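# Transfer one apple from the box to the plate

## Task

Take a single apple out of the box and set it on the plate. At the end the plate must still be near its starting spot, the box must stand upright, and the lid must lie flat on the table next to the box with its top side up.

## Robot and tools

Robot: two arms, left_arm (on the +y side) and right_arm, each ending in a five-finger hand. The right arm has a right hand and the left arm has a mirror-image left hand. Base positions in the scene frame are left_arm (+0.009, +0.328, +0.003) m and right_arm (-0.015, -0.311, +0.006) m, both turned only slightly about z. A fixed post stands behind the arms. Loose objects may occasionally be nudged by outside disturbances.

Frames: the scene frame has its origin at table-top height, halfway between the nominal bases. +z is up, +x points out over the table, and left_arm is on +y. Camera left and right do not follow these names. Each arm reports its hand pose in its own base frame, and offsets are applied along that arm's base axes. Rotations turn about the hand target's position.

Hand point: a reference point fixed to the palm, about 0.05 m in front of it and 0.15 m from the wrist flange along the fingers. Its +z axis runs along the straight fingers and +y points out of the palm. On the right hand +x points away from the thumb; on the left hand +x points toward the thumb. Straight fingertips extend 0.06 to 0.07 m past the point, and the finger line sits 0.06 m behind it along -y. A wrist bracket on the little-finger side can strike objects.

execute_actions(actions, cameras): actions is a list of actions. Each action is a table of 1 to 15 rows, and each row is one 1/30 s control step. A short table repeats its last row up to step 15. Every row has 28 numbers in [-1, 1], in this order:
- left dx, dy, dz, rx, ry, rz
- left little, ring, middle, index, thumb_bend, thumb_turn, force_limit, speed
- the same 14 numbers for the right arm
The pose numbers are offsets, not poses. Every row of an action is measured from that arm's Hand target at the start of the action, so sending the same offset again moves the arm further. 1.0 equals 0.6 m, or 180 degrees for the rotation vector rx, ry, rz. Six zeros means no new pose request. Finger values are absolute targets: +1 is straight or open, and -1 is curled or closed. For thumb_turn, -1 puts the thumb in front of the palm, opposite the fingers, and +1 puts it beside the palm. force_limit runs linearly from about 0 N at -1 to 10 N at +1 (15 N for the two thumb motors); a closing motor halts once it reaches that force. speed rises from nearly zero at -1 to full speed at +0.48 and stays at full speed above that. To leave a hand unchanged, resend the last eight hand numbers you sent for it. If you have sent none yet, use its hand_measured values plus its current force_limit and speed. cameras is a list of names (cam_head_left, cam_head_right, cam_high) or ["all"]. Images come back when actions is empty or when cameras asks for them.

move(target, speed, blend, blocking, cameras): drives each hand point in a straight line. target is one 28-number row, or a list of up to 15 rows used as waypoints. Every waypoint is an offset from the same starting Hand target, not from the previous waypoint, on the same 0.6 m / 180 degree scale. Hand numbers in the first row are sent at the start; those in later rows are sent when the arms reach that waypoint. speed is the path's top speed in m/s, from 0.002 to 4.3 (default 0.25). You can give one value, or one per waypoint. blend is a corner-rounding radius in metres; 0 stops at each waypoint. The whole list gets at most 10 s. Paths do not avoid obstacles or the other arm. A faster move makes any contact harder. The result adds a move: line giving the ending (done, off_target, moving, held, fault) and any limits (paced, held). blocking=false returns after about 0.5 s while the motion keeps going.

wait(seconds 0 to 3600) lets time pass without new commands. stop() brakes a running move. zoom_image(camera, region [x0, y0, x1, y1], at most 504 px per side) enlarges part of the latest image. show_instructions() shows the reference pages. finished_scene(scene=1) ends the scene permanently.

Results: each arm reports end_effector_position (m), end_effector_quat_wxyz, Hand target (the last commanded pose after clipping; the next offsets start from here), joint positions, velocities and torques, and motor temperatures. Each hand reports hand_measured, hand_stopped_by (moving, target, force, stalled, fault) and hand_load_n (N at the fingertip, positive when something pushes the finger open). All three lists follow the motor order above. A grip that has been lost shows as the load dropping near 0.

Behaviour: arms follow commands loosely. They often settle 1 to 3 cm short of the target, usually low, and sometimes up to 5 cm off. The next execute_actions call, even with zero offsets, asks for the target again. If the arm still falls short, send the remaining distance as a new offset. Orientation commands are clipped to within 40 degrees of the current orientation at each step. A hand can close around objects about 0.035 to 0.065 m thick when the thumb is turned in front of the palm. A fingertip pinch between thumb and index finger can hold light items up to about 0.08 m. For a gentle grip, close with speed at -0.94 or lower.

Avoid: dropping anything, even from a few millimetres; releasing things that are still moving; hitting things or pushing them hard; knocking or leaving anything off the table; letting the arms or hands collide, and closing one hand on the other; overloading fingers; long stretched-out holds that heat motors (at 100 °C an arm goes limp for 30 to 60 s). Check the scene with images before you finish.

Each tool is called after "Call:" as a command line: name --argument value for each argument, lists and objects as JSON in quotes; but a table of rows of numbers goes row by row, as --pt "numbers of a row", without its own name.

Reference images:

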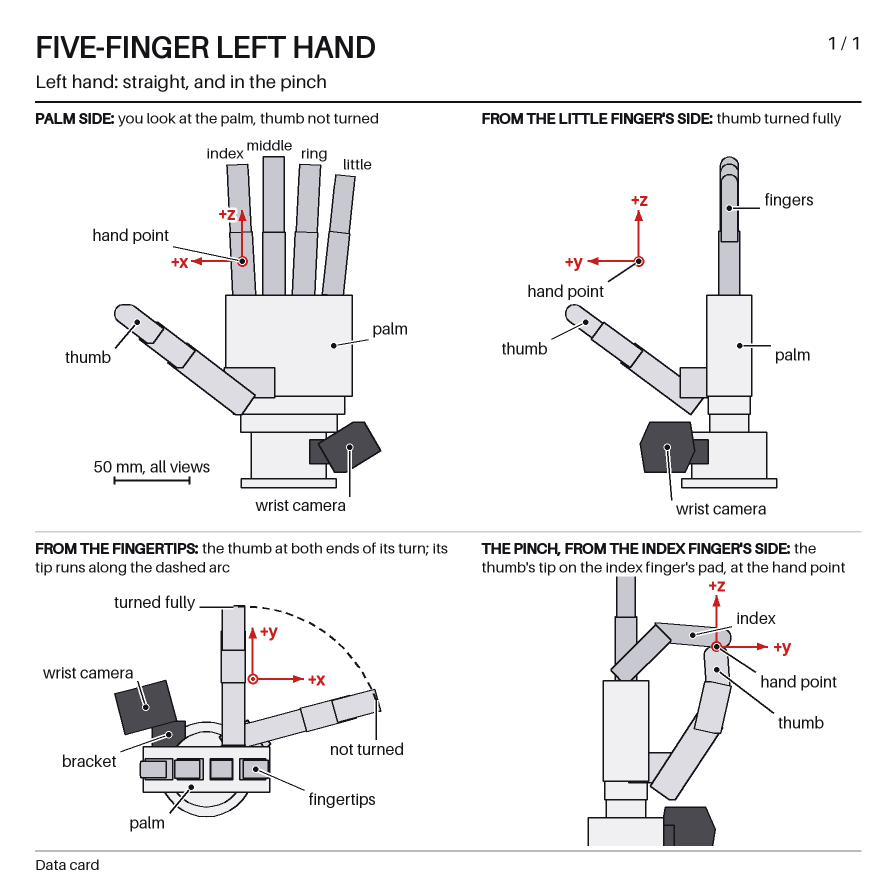

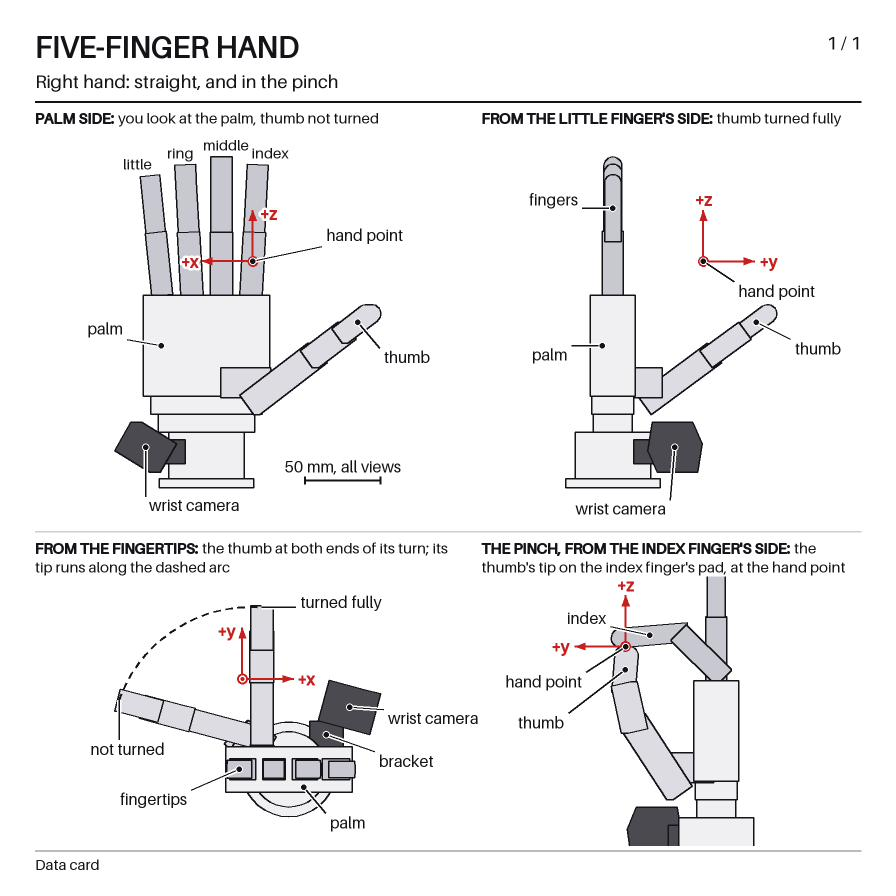

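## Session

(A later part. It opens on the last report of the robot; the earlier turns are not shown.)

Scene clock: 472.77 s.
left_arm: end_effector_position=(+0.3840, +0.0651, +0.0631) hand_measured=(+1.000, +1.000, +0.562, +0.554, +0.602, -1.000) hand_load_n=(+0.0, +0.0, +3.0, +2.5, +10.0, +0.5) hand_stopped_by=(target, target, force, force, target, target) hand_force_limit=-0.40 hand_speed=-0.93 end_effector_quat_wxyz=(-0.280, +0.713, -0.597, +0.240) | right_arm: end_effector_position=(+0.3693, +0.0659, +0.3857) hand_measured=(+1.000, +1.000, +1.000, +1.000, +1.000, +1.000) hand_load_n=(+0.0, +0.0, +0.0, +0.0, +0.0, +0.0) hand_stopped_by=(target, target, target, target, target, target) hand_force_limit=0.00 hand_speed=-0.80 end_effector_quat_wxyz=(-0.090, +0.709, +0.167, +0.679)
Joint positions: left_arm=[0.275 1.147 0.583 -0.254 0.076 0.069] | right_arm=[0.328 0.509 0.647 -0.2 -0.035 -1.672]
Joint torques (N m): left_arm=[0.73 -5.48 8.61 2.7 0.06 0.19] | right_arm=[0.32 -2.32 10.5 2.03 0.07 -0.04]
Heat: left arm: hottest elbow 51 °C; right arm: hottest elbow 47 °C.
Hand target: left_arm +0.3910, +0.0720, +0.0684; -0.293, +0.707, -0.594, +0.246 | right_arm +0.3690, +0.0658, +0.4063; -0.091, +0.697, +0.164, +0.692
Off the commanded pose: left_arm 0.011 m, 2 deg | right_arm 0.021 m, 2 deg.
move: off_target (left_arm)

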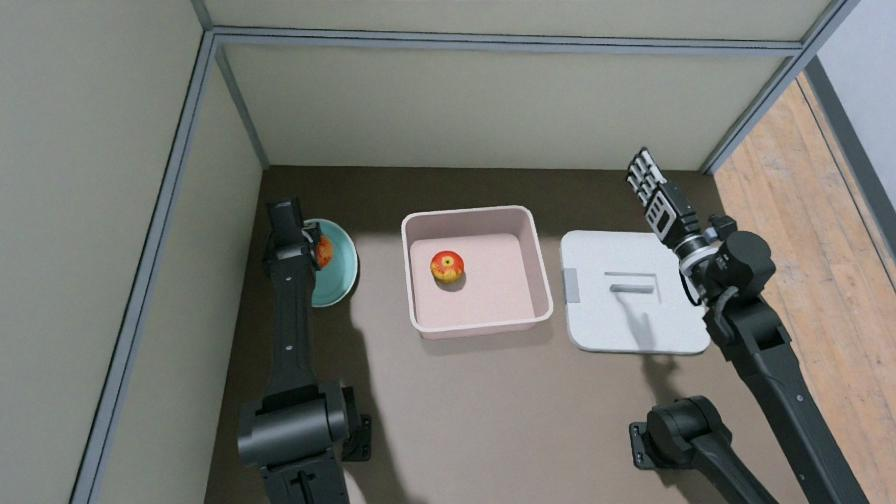

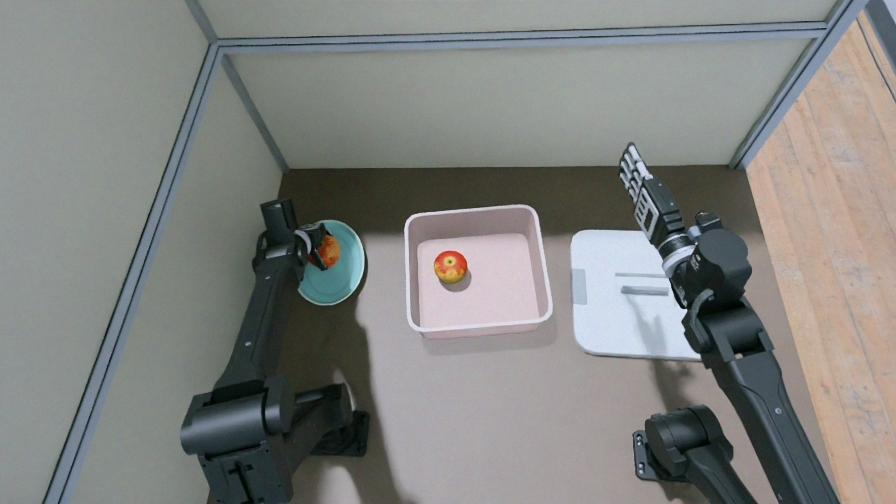

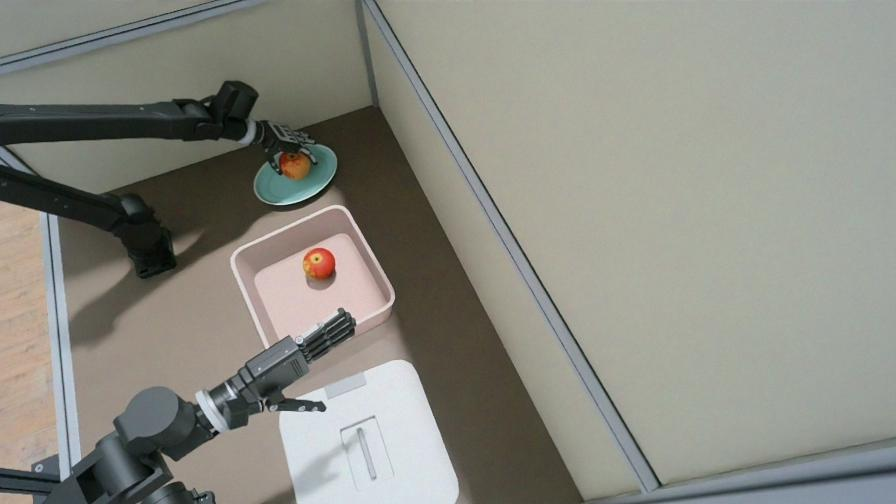

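Call:
move --pt "0 0.003 -0.014 0 0 0 1 1 0.15 0.2 0.6 -1 -0.4 -0.93 0 0 0 0 0 0 1 1 1 1 1 1 0 -0.8" --speed 0.03

Scene clock: 479.87 s.
left_arm: end_effector_position=(+0.3843, +0.0672, +0.0560) hand_measured=(+1.000, +1.000, +0.562, +0.554, +0.602, -1.000) hand_load_n=(+0.0, +0.0, +3.0, +2.5, +10.5, +1.0) hand_stopped_by=(target, target, force, force, target, target) hand_force_limit=-0.40 hand_speed=-0.93 end_effector_quat_wxyz=(-0.281, +0.712, -0.596, +0.241) | right_arm: end_effector_position=(+0.3693, +0.0659, +0.3857) hand_measured=(+1.000, +1.000, +1.000, +1.000, +1.000, +1.000) hand_load_n=(+0.0, +0.0, +0.0, +0.0, +0.0, +0.0) hand_stopped_by=(target, target, target, target, target, target) hand_force_limit=0.00 hand_speed=-0.80 end_effector_quat_wxyz=(-0.090, +0.709, +0.167, +0.679)
Joint positions: left_arm=[0.282 1.163 0.571 -0.224 0.08 0.072] | right_arm=[0.328 0.509 0.647 -0.2 -0.035 -1.672]
Joint torques (N m): left_arm=[0.79 -5.48 8.7 2.67 0.06 0.21] | right_arm=[-0.32 -1.38 10.48 2.13 0.13 -0.07]
Heat: left arm: hottest elbow 51 °C; right arm: hottest elbow 47 °C.
Hand target: left_arm +0.3909, +0.0738, +0.0598; -0.293, +0.707, -0.594, +0.246 | right_arm +0.3690, +0.0658, +0.4063; -0.091, +0.697, +0.164, +0.692
Off the commanded pose: left_arm 0.010 m, 2 deg | right_arm 0.021 m, 2 deg.
move: done

Call:
move --pt "0 0 -0.008 0 0 0 1 1 0.15 0.2 0.6 -1 -0.4 -0.93 0 0 0 0 0 0 1 1 1 1 1 1 0 -0.8" --speed 0.02 --cameras '["all"]'

Call:
zoom_image --camera "cam_high" --region '[240, 120, 340, 220]'

Call:
zoom_image --camera "cam_head_right" --region '[270, 200, 390, 320]'

Scene clock: 485.83 s.
left_arm: end_effector_position=(+0.3848, +0.0672, +0.0522) hand_measured=(+1.000, +1.000, +0.562, +0.554, +0.602, -1.000) hand_load_n=(+0.0, +0.0, +3.0, +2.5, +10.0, +0.5) hand_stopped_by=(target, target, force, force, target, target) hand_force_limit=-0.40 hand_speed=-0.93 end_effector_quat_wxyz=(-0.282, +0.712, -0.596, +0.242) | right_arm: end_effector_position=(+0.3693, +0.0659, +0.3857) hand_measured=(+1.000, +1.000, +1.000, +1.000, +1.000, +1.000) hand_load_n=(+0.0, +0.0, +0.0, +0.0, +0.0, +0.0) hand_stopped_by=(target, target, target, target, target, target) hand_force_limit=0.00 hand_speed=-0.80 end_effector_quat_wxyz=(-0.090, +0.709, +0.167, +0.679)
Joint positions: left_arm=[0.282 1.172 0.565 -0.205 0.08 0.072] | right_arm=[0.328 0.509 0.647 -0.2 -0.035 -1.672]
Joint torques (N m): left_arm=[1.08 -5.48 8.54 2.73 0.08 0.18] | right_arm=[0.44 -0.91 10.56 2.15 0.11 -0.07]
Heat: left arm: hottest elbow 50 °C; right arm: hottest elbow 47 °C.
Hand target: left_arm +0.3909, +0.0738, +0.0551; -0.293, +0.707, -0.594, +0.246 | right_arm +0.3690, +0.0658, +0.4063; -0.091, +0.697, +0.164, +0.692
Off the commanded pose: left_arm 0.009 m, 1 deg | right_arm 0.021 m, 2 deg.
move: done

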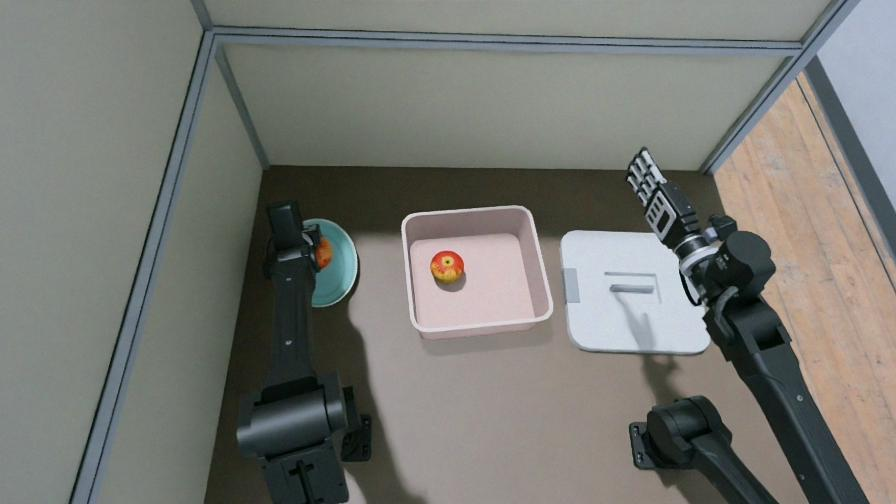

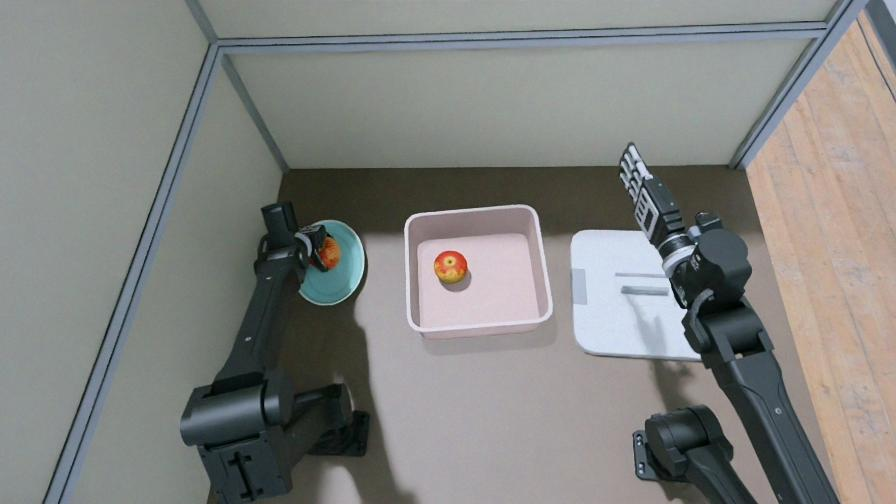

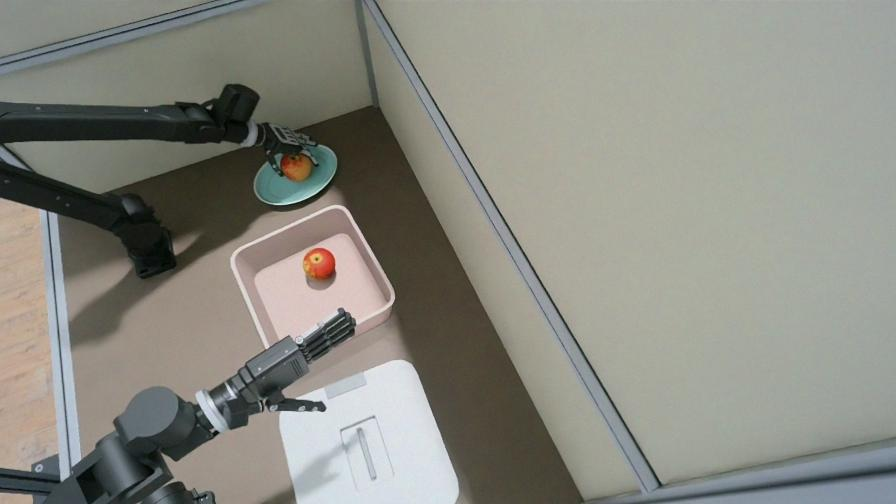

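Scaled by 5.040.

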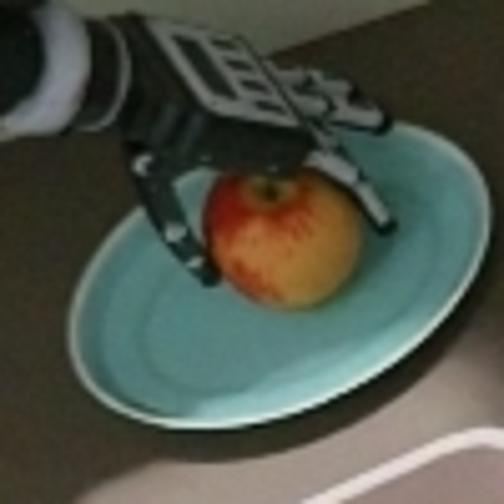

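Scaled by 4.200.

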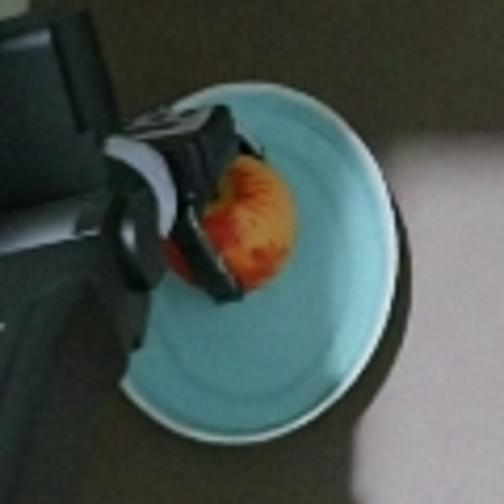

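Call:
move --pt "0 0 -0.006 0 0 0 1 1 0.15 0.2 0.6 -1 -0.4 -0.93 0 0 0 0 0 0 1 1 1 1 1 1 0 -0.8" --speed 0.02

Scene clock: 493.80 s.
left_arm: end_effector_position=(+0.3869, +0.0678, +0.0509) hand_measured=(+1.000, +1.000, +0.562, +0.554, +0.602, -1.000) hand_load_n=(+0.0, +0.0, +3.0, +2.5, +10.0, +0.5) hand_stopped_by=(target, target, force, force, target, target) hand_force_limit=-0.40 hand_speed=-0.93 end_effector_quat_wxyz=(-0.285, +0.711, -0.595, +0.244) | right_arm: end_effector_position=(+0.3693, +0.0659, +0.3857) hand_measured=(+1.000, +1.000, +1.000, +1.000, +1.000, +1.000) hand_load_n=(+0.0, +0.0, +0.0, +0.0, +0.0, +0.0) hand_stopped_by=(target, target, target, target, target, target) hand_force_limit=0.00 hand_speed=-0.80 end_effector_quat_wxyz=(-0.090, +0.709, +0.167, +0.679)
Joint positions: left_arm=[0.282 1.179 0.562 -0.189 0.081 0.072] | right_arm=[0.328 0.509 0.647 -0.2 -0.035 -1.672]
Joint torques (N m): left_arm=[0.79 -5.3 8.13 2.63 0.04 0.18] | right_arm=[-0.5 -1.96 10.28 2.07 0.11 -0.05]
Heat: left arm: hottest elbow 49 °C; right arm: hottest elbow 47 °C.
Hand target: left_arm +0.3910, +0.0738, +0.0515; -0.293, +0.707, -0.594, +0.246 | right_arm +0.3690, +0.0658, +0.4063; -0.091, +0.697, +0.164, +0.692
Off the commanded pose: left_arm 0.007 m, 1 deg | right_arm 0.021 m, 2 deg.
move: done

Call:
move --pt "0 0 -0.004 0 0 0 1 1 0.15 0.2 0.6 -1 -0.4 -0.93 0 0 0 0 0 0 1 1 1 1 1 1 0 -0.8" --speed 0.02 --cameras '["all"]'

Call:
zoom_image --camera "cam_high" --region '[240, 120, 340, 220]'

Call:
zoom_image --camera "cam_head_right" --region '[270, 200, 390, 320]'

Scene clock: 502.70 s.
left_arm: end_effector_position=(+0.3881, +0.0680, +0.0505) hand_measured=(+1.000, +1.000, +0.562, +0.554, +0.602, -1.000) hand_load_n=(+0.0, +0.0, +3.0, +2.5, +10.0, +0.5) hand_stopped_by=(target, target, force, force, target, target) hand_force_limit=-0.40 hand_speed=-0.93 end_effector_quat_wxyz=(-0.287, +0.710, -0.595, +0.245) | right_arm: end_effector_position=(+0.3693, +0.0659, +0.3857) hand_measured=(+1.000, +1.000, +1.000, +1.000, +1.000, +1.000) hand_load_n=(+0.0, +0.0, +0.0, +0.0, +0.0, +0.0) hand_stopped_by=(target, target, target, target, target, target) hand_force_limit=0.00 hand_speed=-0.80 end_effector_quat_wxyz=(-0.090, +0.709, +0.167, +0.679)
Joint positions: left_arm=[0.282 1.181 0.56 -0.18 0.081 0.072] | right_arm=[0.328 0.509 0.647 -0.2 -0.035 -1.672]
Joint torques (N m): left_arm=[1.08 -5.3 7.97 2.7 0.04 0.2] | right_arm=[0.62 -1.9 10.55 2.1 0.06 -0.1]
Heat: left arm: hottest elbow 48 °C; right arm: hottest elbow 47 °C.
Hand target: left_arm +0.3909, +0.0738, +0.0491; -0.293, +0.707, -0.594, +0.246 | right_arm +0.3690, +0.0658, +0.4063; -0.091, +0.697, +0.164, +0.692
Off the commanded pose: left_arm 0.007 m, 1 deg | right_arm 0.021 m, 2 deg.
move: done

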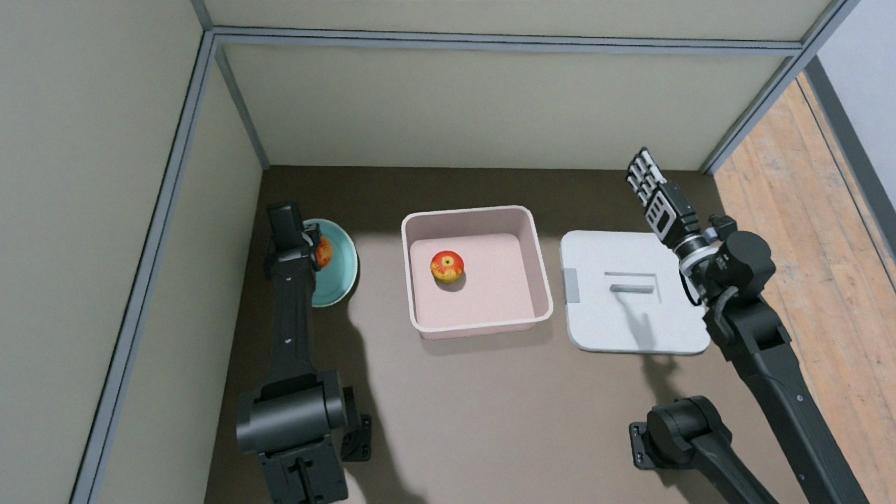

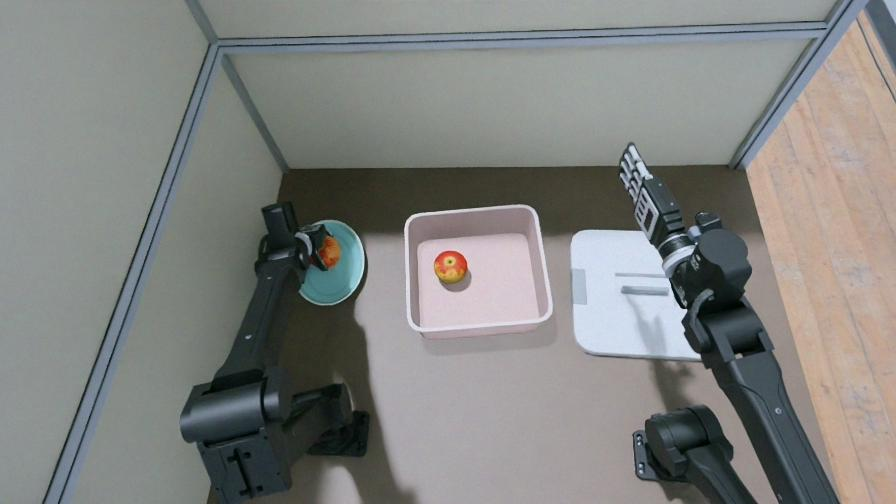

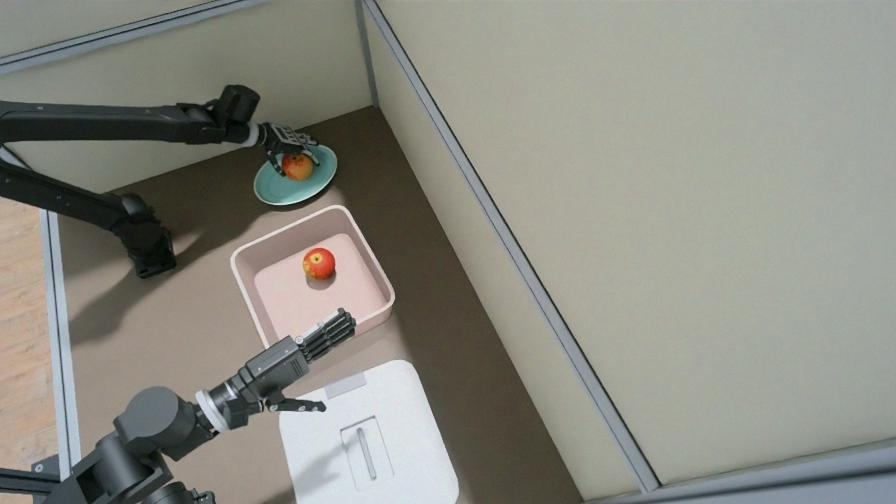

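Scaled by 5.040.

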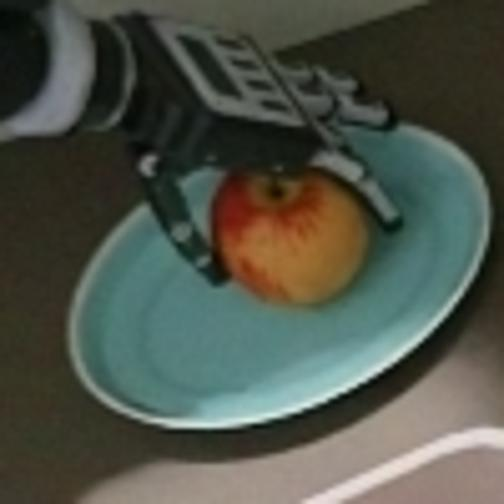

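Scaled by 4.200.

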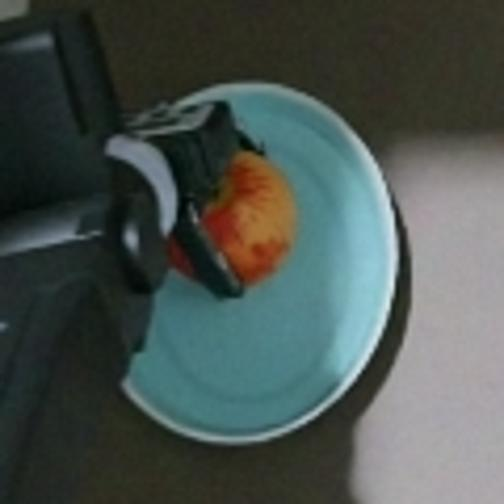

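Call:
move --pt "0 0 0 0 0 0 1 1 0.7 0.7 0.75 -1 -0.4 -0.88 0 0 0 0 0 0 1 1 1 1 1 1 0 -0.8" --cameras '["all"]'

Call:
zoom_image --camera "cam_high" --region '[240, 120, 340, 220]'

Call:
zoom_image --camera "cam_head_right" --region '[270, 200, 390, 320]'

Scene clock: 513.93 s.
left_arm: end_effector_position=(+0.3893, +0.0684, +0.0511) hand_measured=(+1.000, +1.000, +0.700, +0.700, +0.750, -1.000) hand_load_n=(+0.0, +0.0, +0.0, +0.0, +0.0, +0.0) hand_stopped_by=(target, target, target, target, target, target) hand_force_limit=-0.40 hand_speed=-0.88 end_effector_quat_wxyz=(-0.288, +0.709, -0.594, +0.247) | right_arm: end_effector_position=(+0.3693, +0.0659, +0.3857) hand_measured=(+1.000, +1.000, +1.000, +1.000, +1.000, +1.000) hand_load_n=(+0.0, +0.0, +0.0, +0.0, +0.0, +0.0) hand_stopped_by=(target, target, target, target, target, target) hand_force_limit=0.00 hand_speed=-0.80 end_effector_quat_wxyz=(-0.090, +0.709, +0.167, +0.679)
Joint positions: left_arm=[0.282 1.182 0.56 -0.174 0.081 0.072] | right_arm=[0.328 0.509 0.647 -0.2 -0.035 -1.672]
Joint torques (N m): left_arm=[0.79 -5.01 7.95 2.51 0.03 0.19] | right_arm=[0.44 -1.55 10.45 2.15 0.11 -0.08]
Heat: left arm: hottest elbow 47 °C; right arm: hottest elbow 48 °C.
Hand target: left_arm +0.3908, +0.0738, +0.0490; -0.293, +0.707, -0.594, +0.246 | right_arm +0.3690, +0.0658, +0.4063; -0.091, +0.697, +0.164, +0.692
Off the commanded pose: left_arm 0.006 m, 1 deg | right_arm 0.021 m, 2 deg.
move: done

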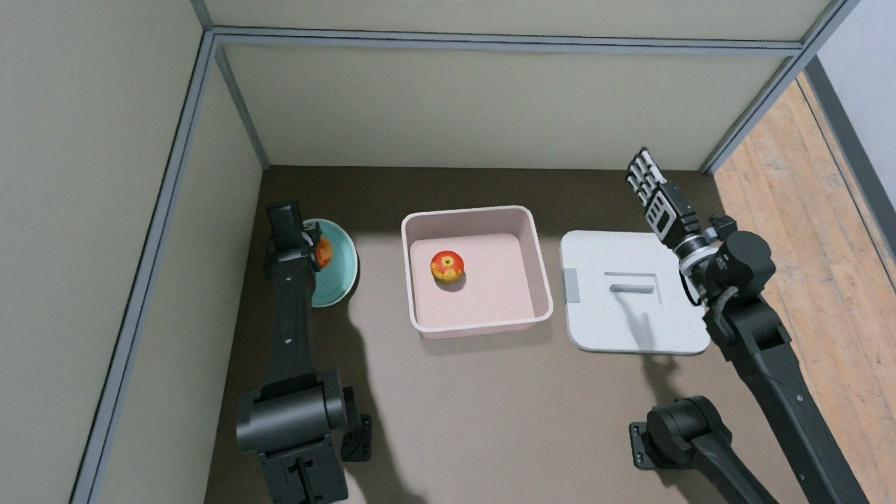

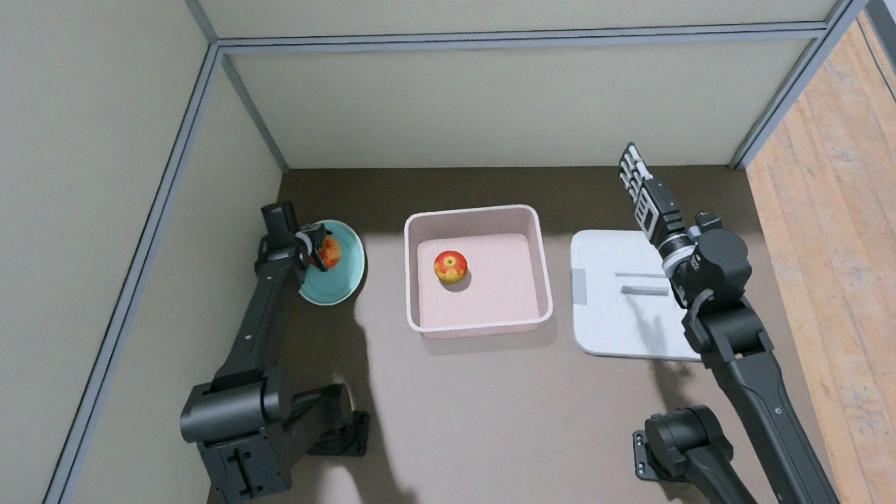

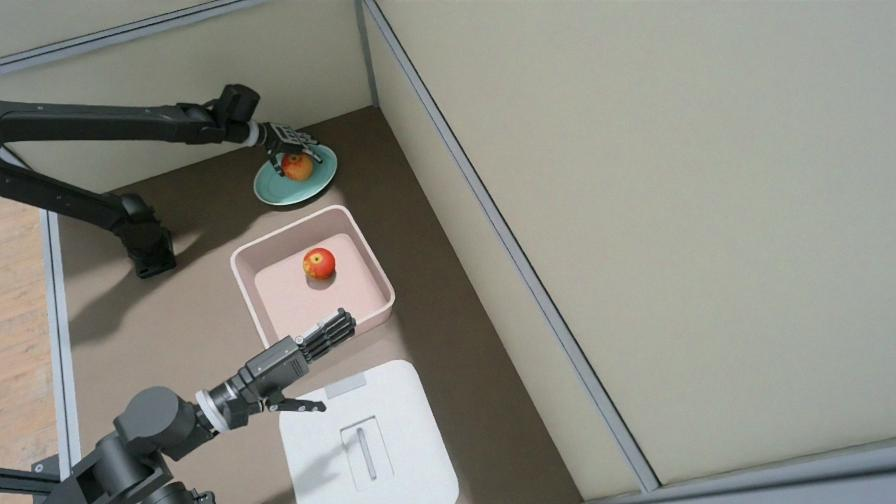

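Scaled by 5.040.

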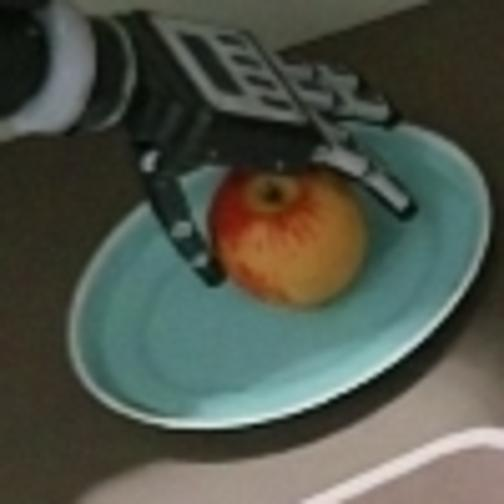

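Scaled by 4.200.

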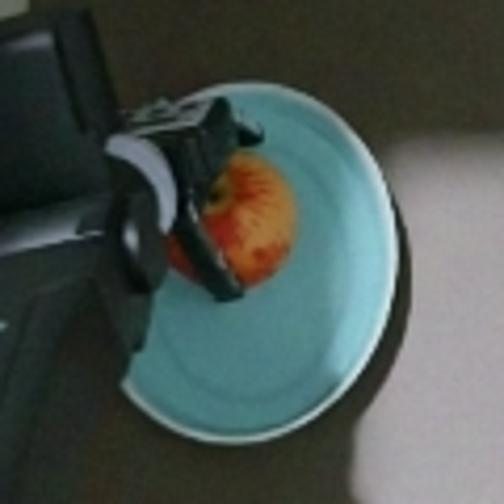

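Call:
move --pt "0 0 0 0 0 0 1 1 1 1 1 -1 -0.4 -0.7 0 0 0 0 0 0 1 1 1 1 1 1 0 -0.8" --cameras '["all"]'

Call:
zoom_image --camera "cam_high" --region '[240, 120, 340, 220]'

Scene clock: 518.33 s.
left_arm: end_effector_position=(+0.3893, +0.0684, +0.0511) hand_measured=(+1.000, +1.000, +1.000, +1.000, +1.000, -1.000) hand_load_n=(+0.0, +0.0, +0.0, +0.0, +0.0, +0.0) hand_stopped_by=(target, target, target, target, target, target) hand_force_limit=-0.40 hand_speed=-0.70 end_effector_quat_wxyz=(-0.288, +0.709, -0.594, +0.247) | right_arm: end_effector_position=(+0.3693, +0.0659, +0.3857) hand_measured=(+1.000, +1.000, +1.000, +1.000, +1.000, +1.000) hand_load_n=(+0.0, +0.0, +0.0, +0.0, +0.0, +0.0) hand_stopped_by=(target, target, target, target, target, target) hand_force_limit=0.00 hand_speed=-0.80 end_effector_quat_wxyz=(-0.090, +0.709, +0.167, +0.679)
Joint positions: left_arm=[0.282 1.182 0.56 -0.174 0.081 0.072] | right_arm=[0.328 0.509 0.647 -0.2 -0.035 -1.672]
Joint torques (N m): left_arm=[0.62 -4.78 7.98 2.48 0.03 0.19] | right_arm=[0.21 -1.49 10.41 1.96 0.06 -0.09]
Heat: left arm: hottest elbow 47 °C; right arm: hottest elbow 48 °C.
Hand target: left_arm +0.3908, +0.0738, +0.0490; -0.293, +0.707, -0.594, +0.246 | right_arm +0.3690, +0.0658, +0.4063; -0.091, +0.697, +0.164, +0.692
Off the commanded pose: left_arm 0.006 m, 1 deg | right_arm 0.021 m, 2 deg.
move: done

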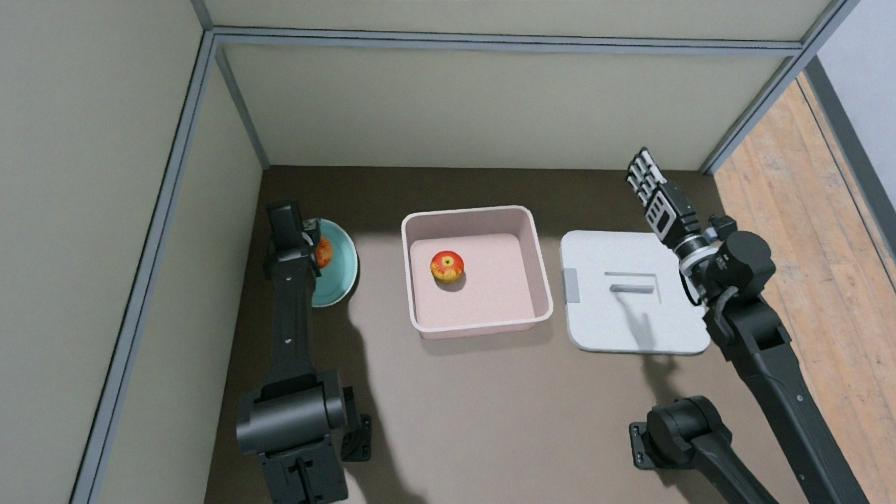

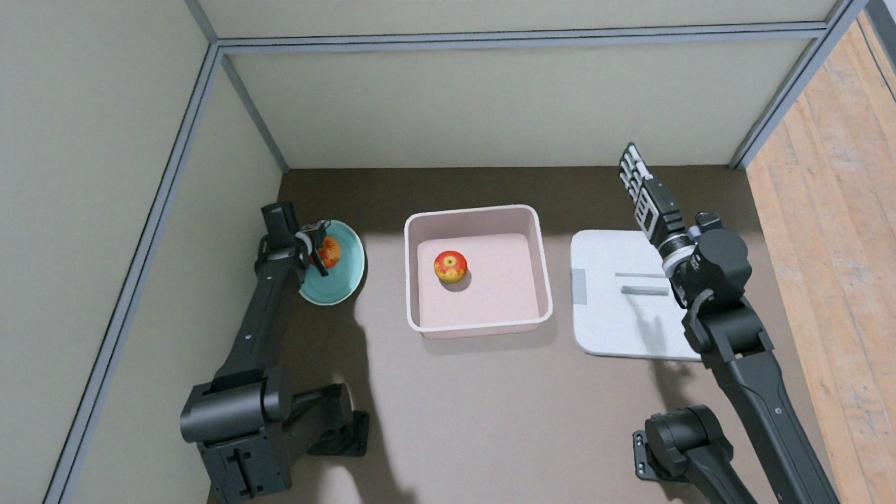

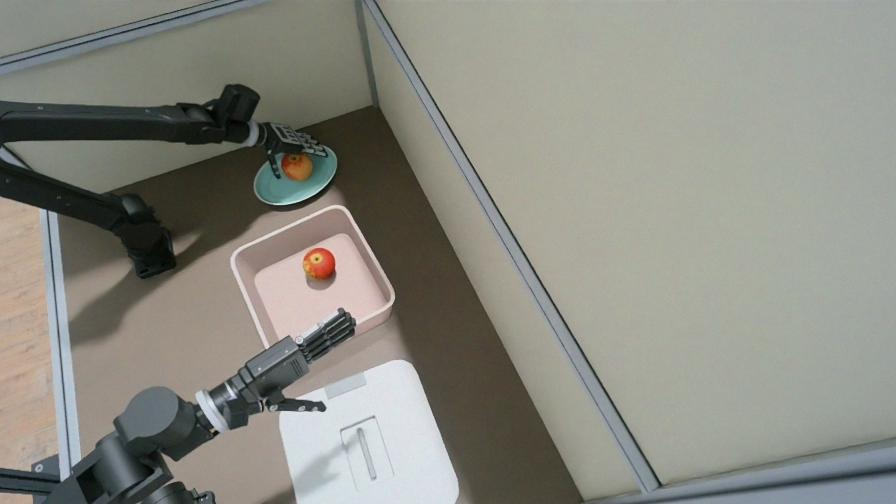

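Scaled by 5.040.

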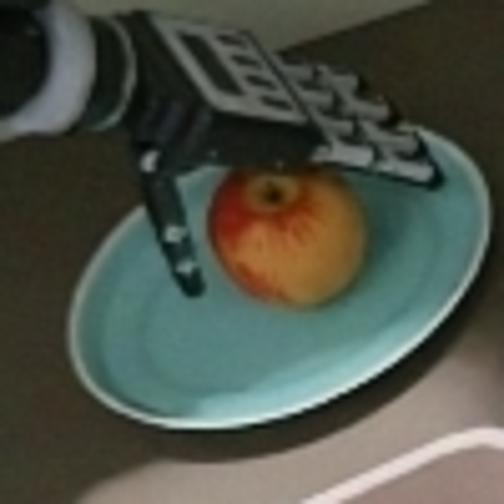

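Call:
move --pt "0.038 0.003 0.065 0 0 0 1 1 1 1 1 -1 -0.4 -0.7 0 0 0 0 0 0 1 1 1 1 1 1 0 -0.8" --speed 0.05

Scene clock: 547.17 s.
left_arm: end_effector_position=(+0.3968, +0.0717, +0.0689) hand_measured=(+1.000, +1.000, +1.000, +1.000, +1.000, -1.000) hand_load_n=(+0.0, +0.0, +0.0, +0.0, +0.0, +0.0) hand_stopped_by=(target, target, target, target, target, target) hand_force_limit=-0.40 hand_speed=-0.70 end_effector_quat_wxyz=(-0.279, +0.714, -0.596, +0.237) | right_arm: end_effector_position=(+0.3693, +0.0659, +0.3857) hand_measured=(+1.000, +1.000, +1.000, +1.000, +1.000, +1.000) hand_load_n=(+0.0, +0.0, +0.0, +0.0, +0.0, +0.5) hand_stopped_by=(target, target, target, target, target, target) hand_force_limit=0.00 hand_speed=-0.80 end_effector_quat_wxyz=(-0.090, +0.709, +0.167, +0.679)
Joint positions: left_arm=[0.282 1.182 0.629 -0.271 0.075 0.072] | right_arm=[0.328 0.509 0.647 -0.2 -0.035 -1.672]
Joint torques (N m): left_arm=[-0.5 -6.18 11.55 1.35 -0.15 0.09] | right_arm=[0.56 -1.61 10.51 2.18 0.11 -0.09]
Heat: left arm: hottest elbow 46 °C; right arm: hottest elbow 48 °C.
Hand target: left_arm +0.4136, +0.0756, +0.0880; -0.293, +0.707, -0.594, +0.246 | right_arm +0.3690, +0.0658, +0.4063; -0.091, +0.697, +0.164, +0.692
Off the commanded pose: left_arm 0.026 m, 2 deg | right_arm 0.021 m, 2 deg.
move: off_target (left_arm)

Call:
move --pt "0.0 0 0.25 0 0 0 1 1 1 1 1 -1 -0.4 -0.7 0 0 0 0 0 0 1 1 1 1 1 1 0 -0.8" --speed 0.12 --cameras '["all"]'

Call:
zoom_image --camera "cam_high" --region '[220, 90, 370, 240]'

Scene clock: 554.60 s.
left_arm: end_effector_position=(+0.4039, +0.0738, +0.2131) hand_measured=(+1.000, +1.000, +1.000, +1.000, +1.000, -1.000) hand_load_n=(+0.0, -0.5, +0.0, +0.0, +0.0, +0.0) hand_stopped_by=(target, target, target, target, target, target) hand_force_limit=-0.40 hand_speed=-0.70 end_effector_quat_wxyz=(-0.276, +0.716, -0.597, +0.235) | right_arm: end_effector_position=(+0.3693, +0.0659, +0.3857) hand_measured=(+1.000, +1.000, +1.000, +1.000, +1.000, +1.000) hand_load_n=(+0.0, +0.0, +0.0, +0.0, +0.0, +0.0) hand_stopped_by=(target, target, target, target, target, target) hand_force_limit=0.00 hand_speed=-0.80 end_effector_quat_wxyz=(-0.090, +0.709, +0.167, +0.679)
Joint positions: left_arm=[0.282 1.06 0.948 -0.719 0.075 0.072] | right_arm=[0.328 0.509 0.647 -0.2 -0.035 -1.672]
Joint torques (N m): left_arm=[-0.09 -6.89 12.75 1.31 -0.14 0.07] | right_arm=[0.73 -1.9 10.69 2.13 0.1 -0.09]
Heat: left arm: hottest elbow 47 °C; right arm: hottest elbow 48 °C.
Hand target: left_arm +0.4137, +0.0756, +0.2382; -0.293, +0.707, -0.594, +0.246 | right_arm +0.3690, +0.0658, +0.4063; -0.091, +0.697, +0.164, +0.692
Off the commanded pose: left_arm 0.027 m, 2 deg | right_arm 0.021 m, 2 deg.
move: off_target (left_arm)

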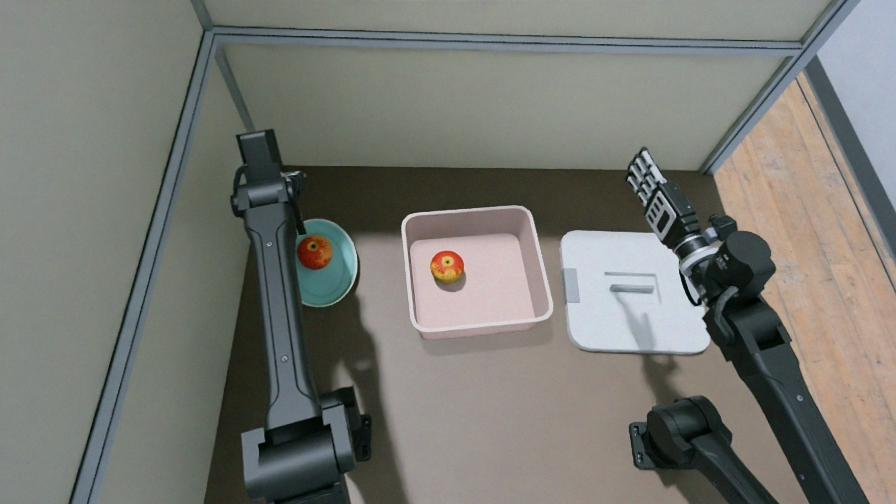

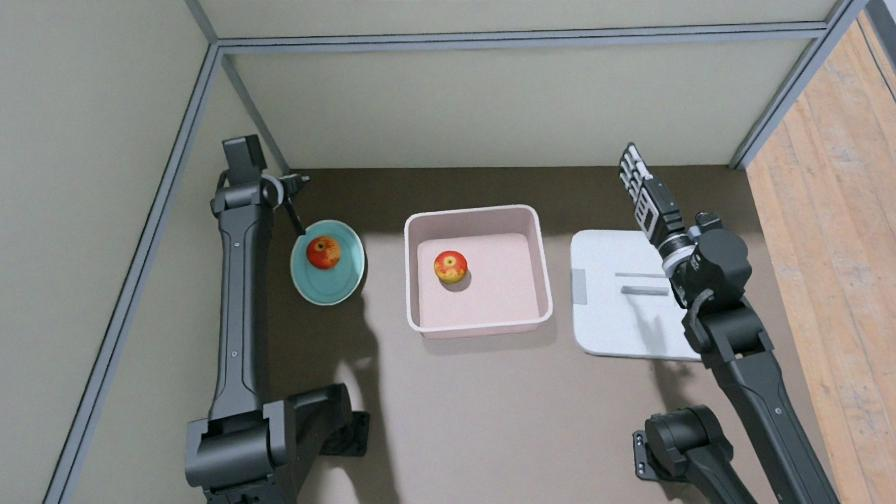

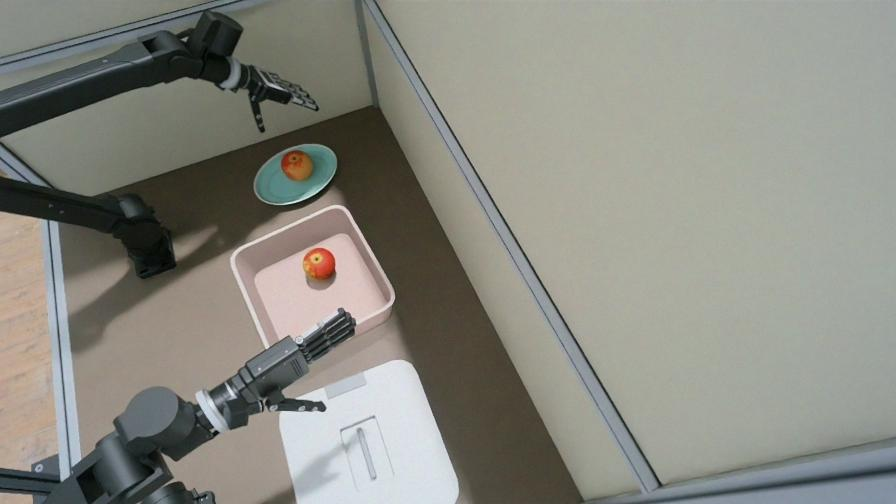

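Scaled by 3.360.

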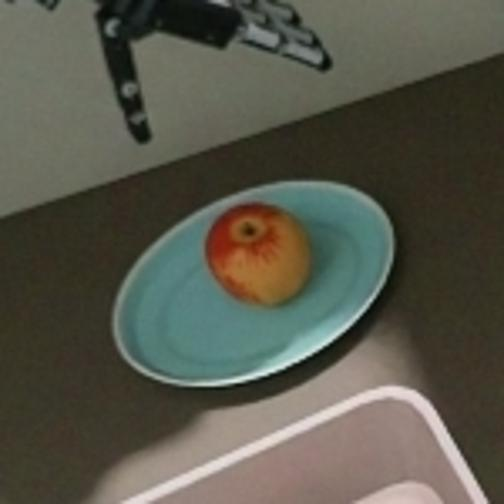

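Call:
finished_scene

The scene is finished: the task was done.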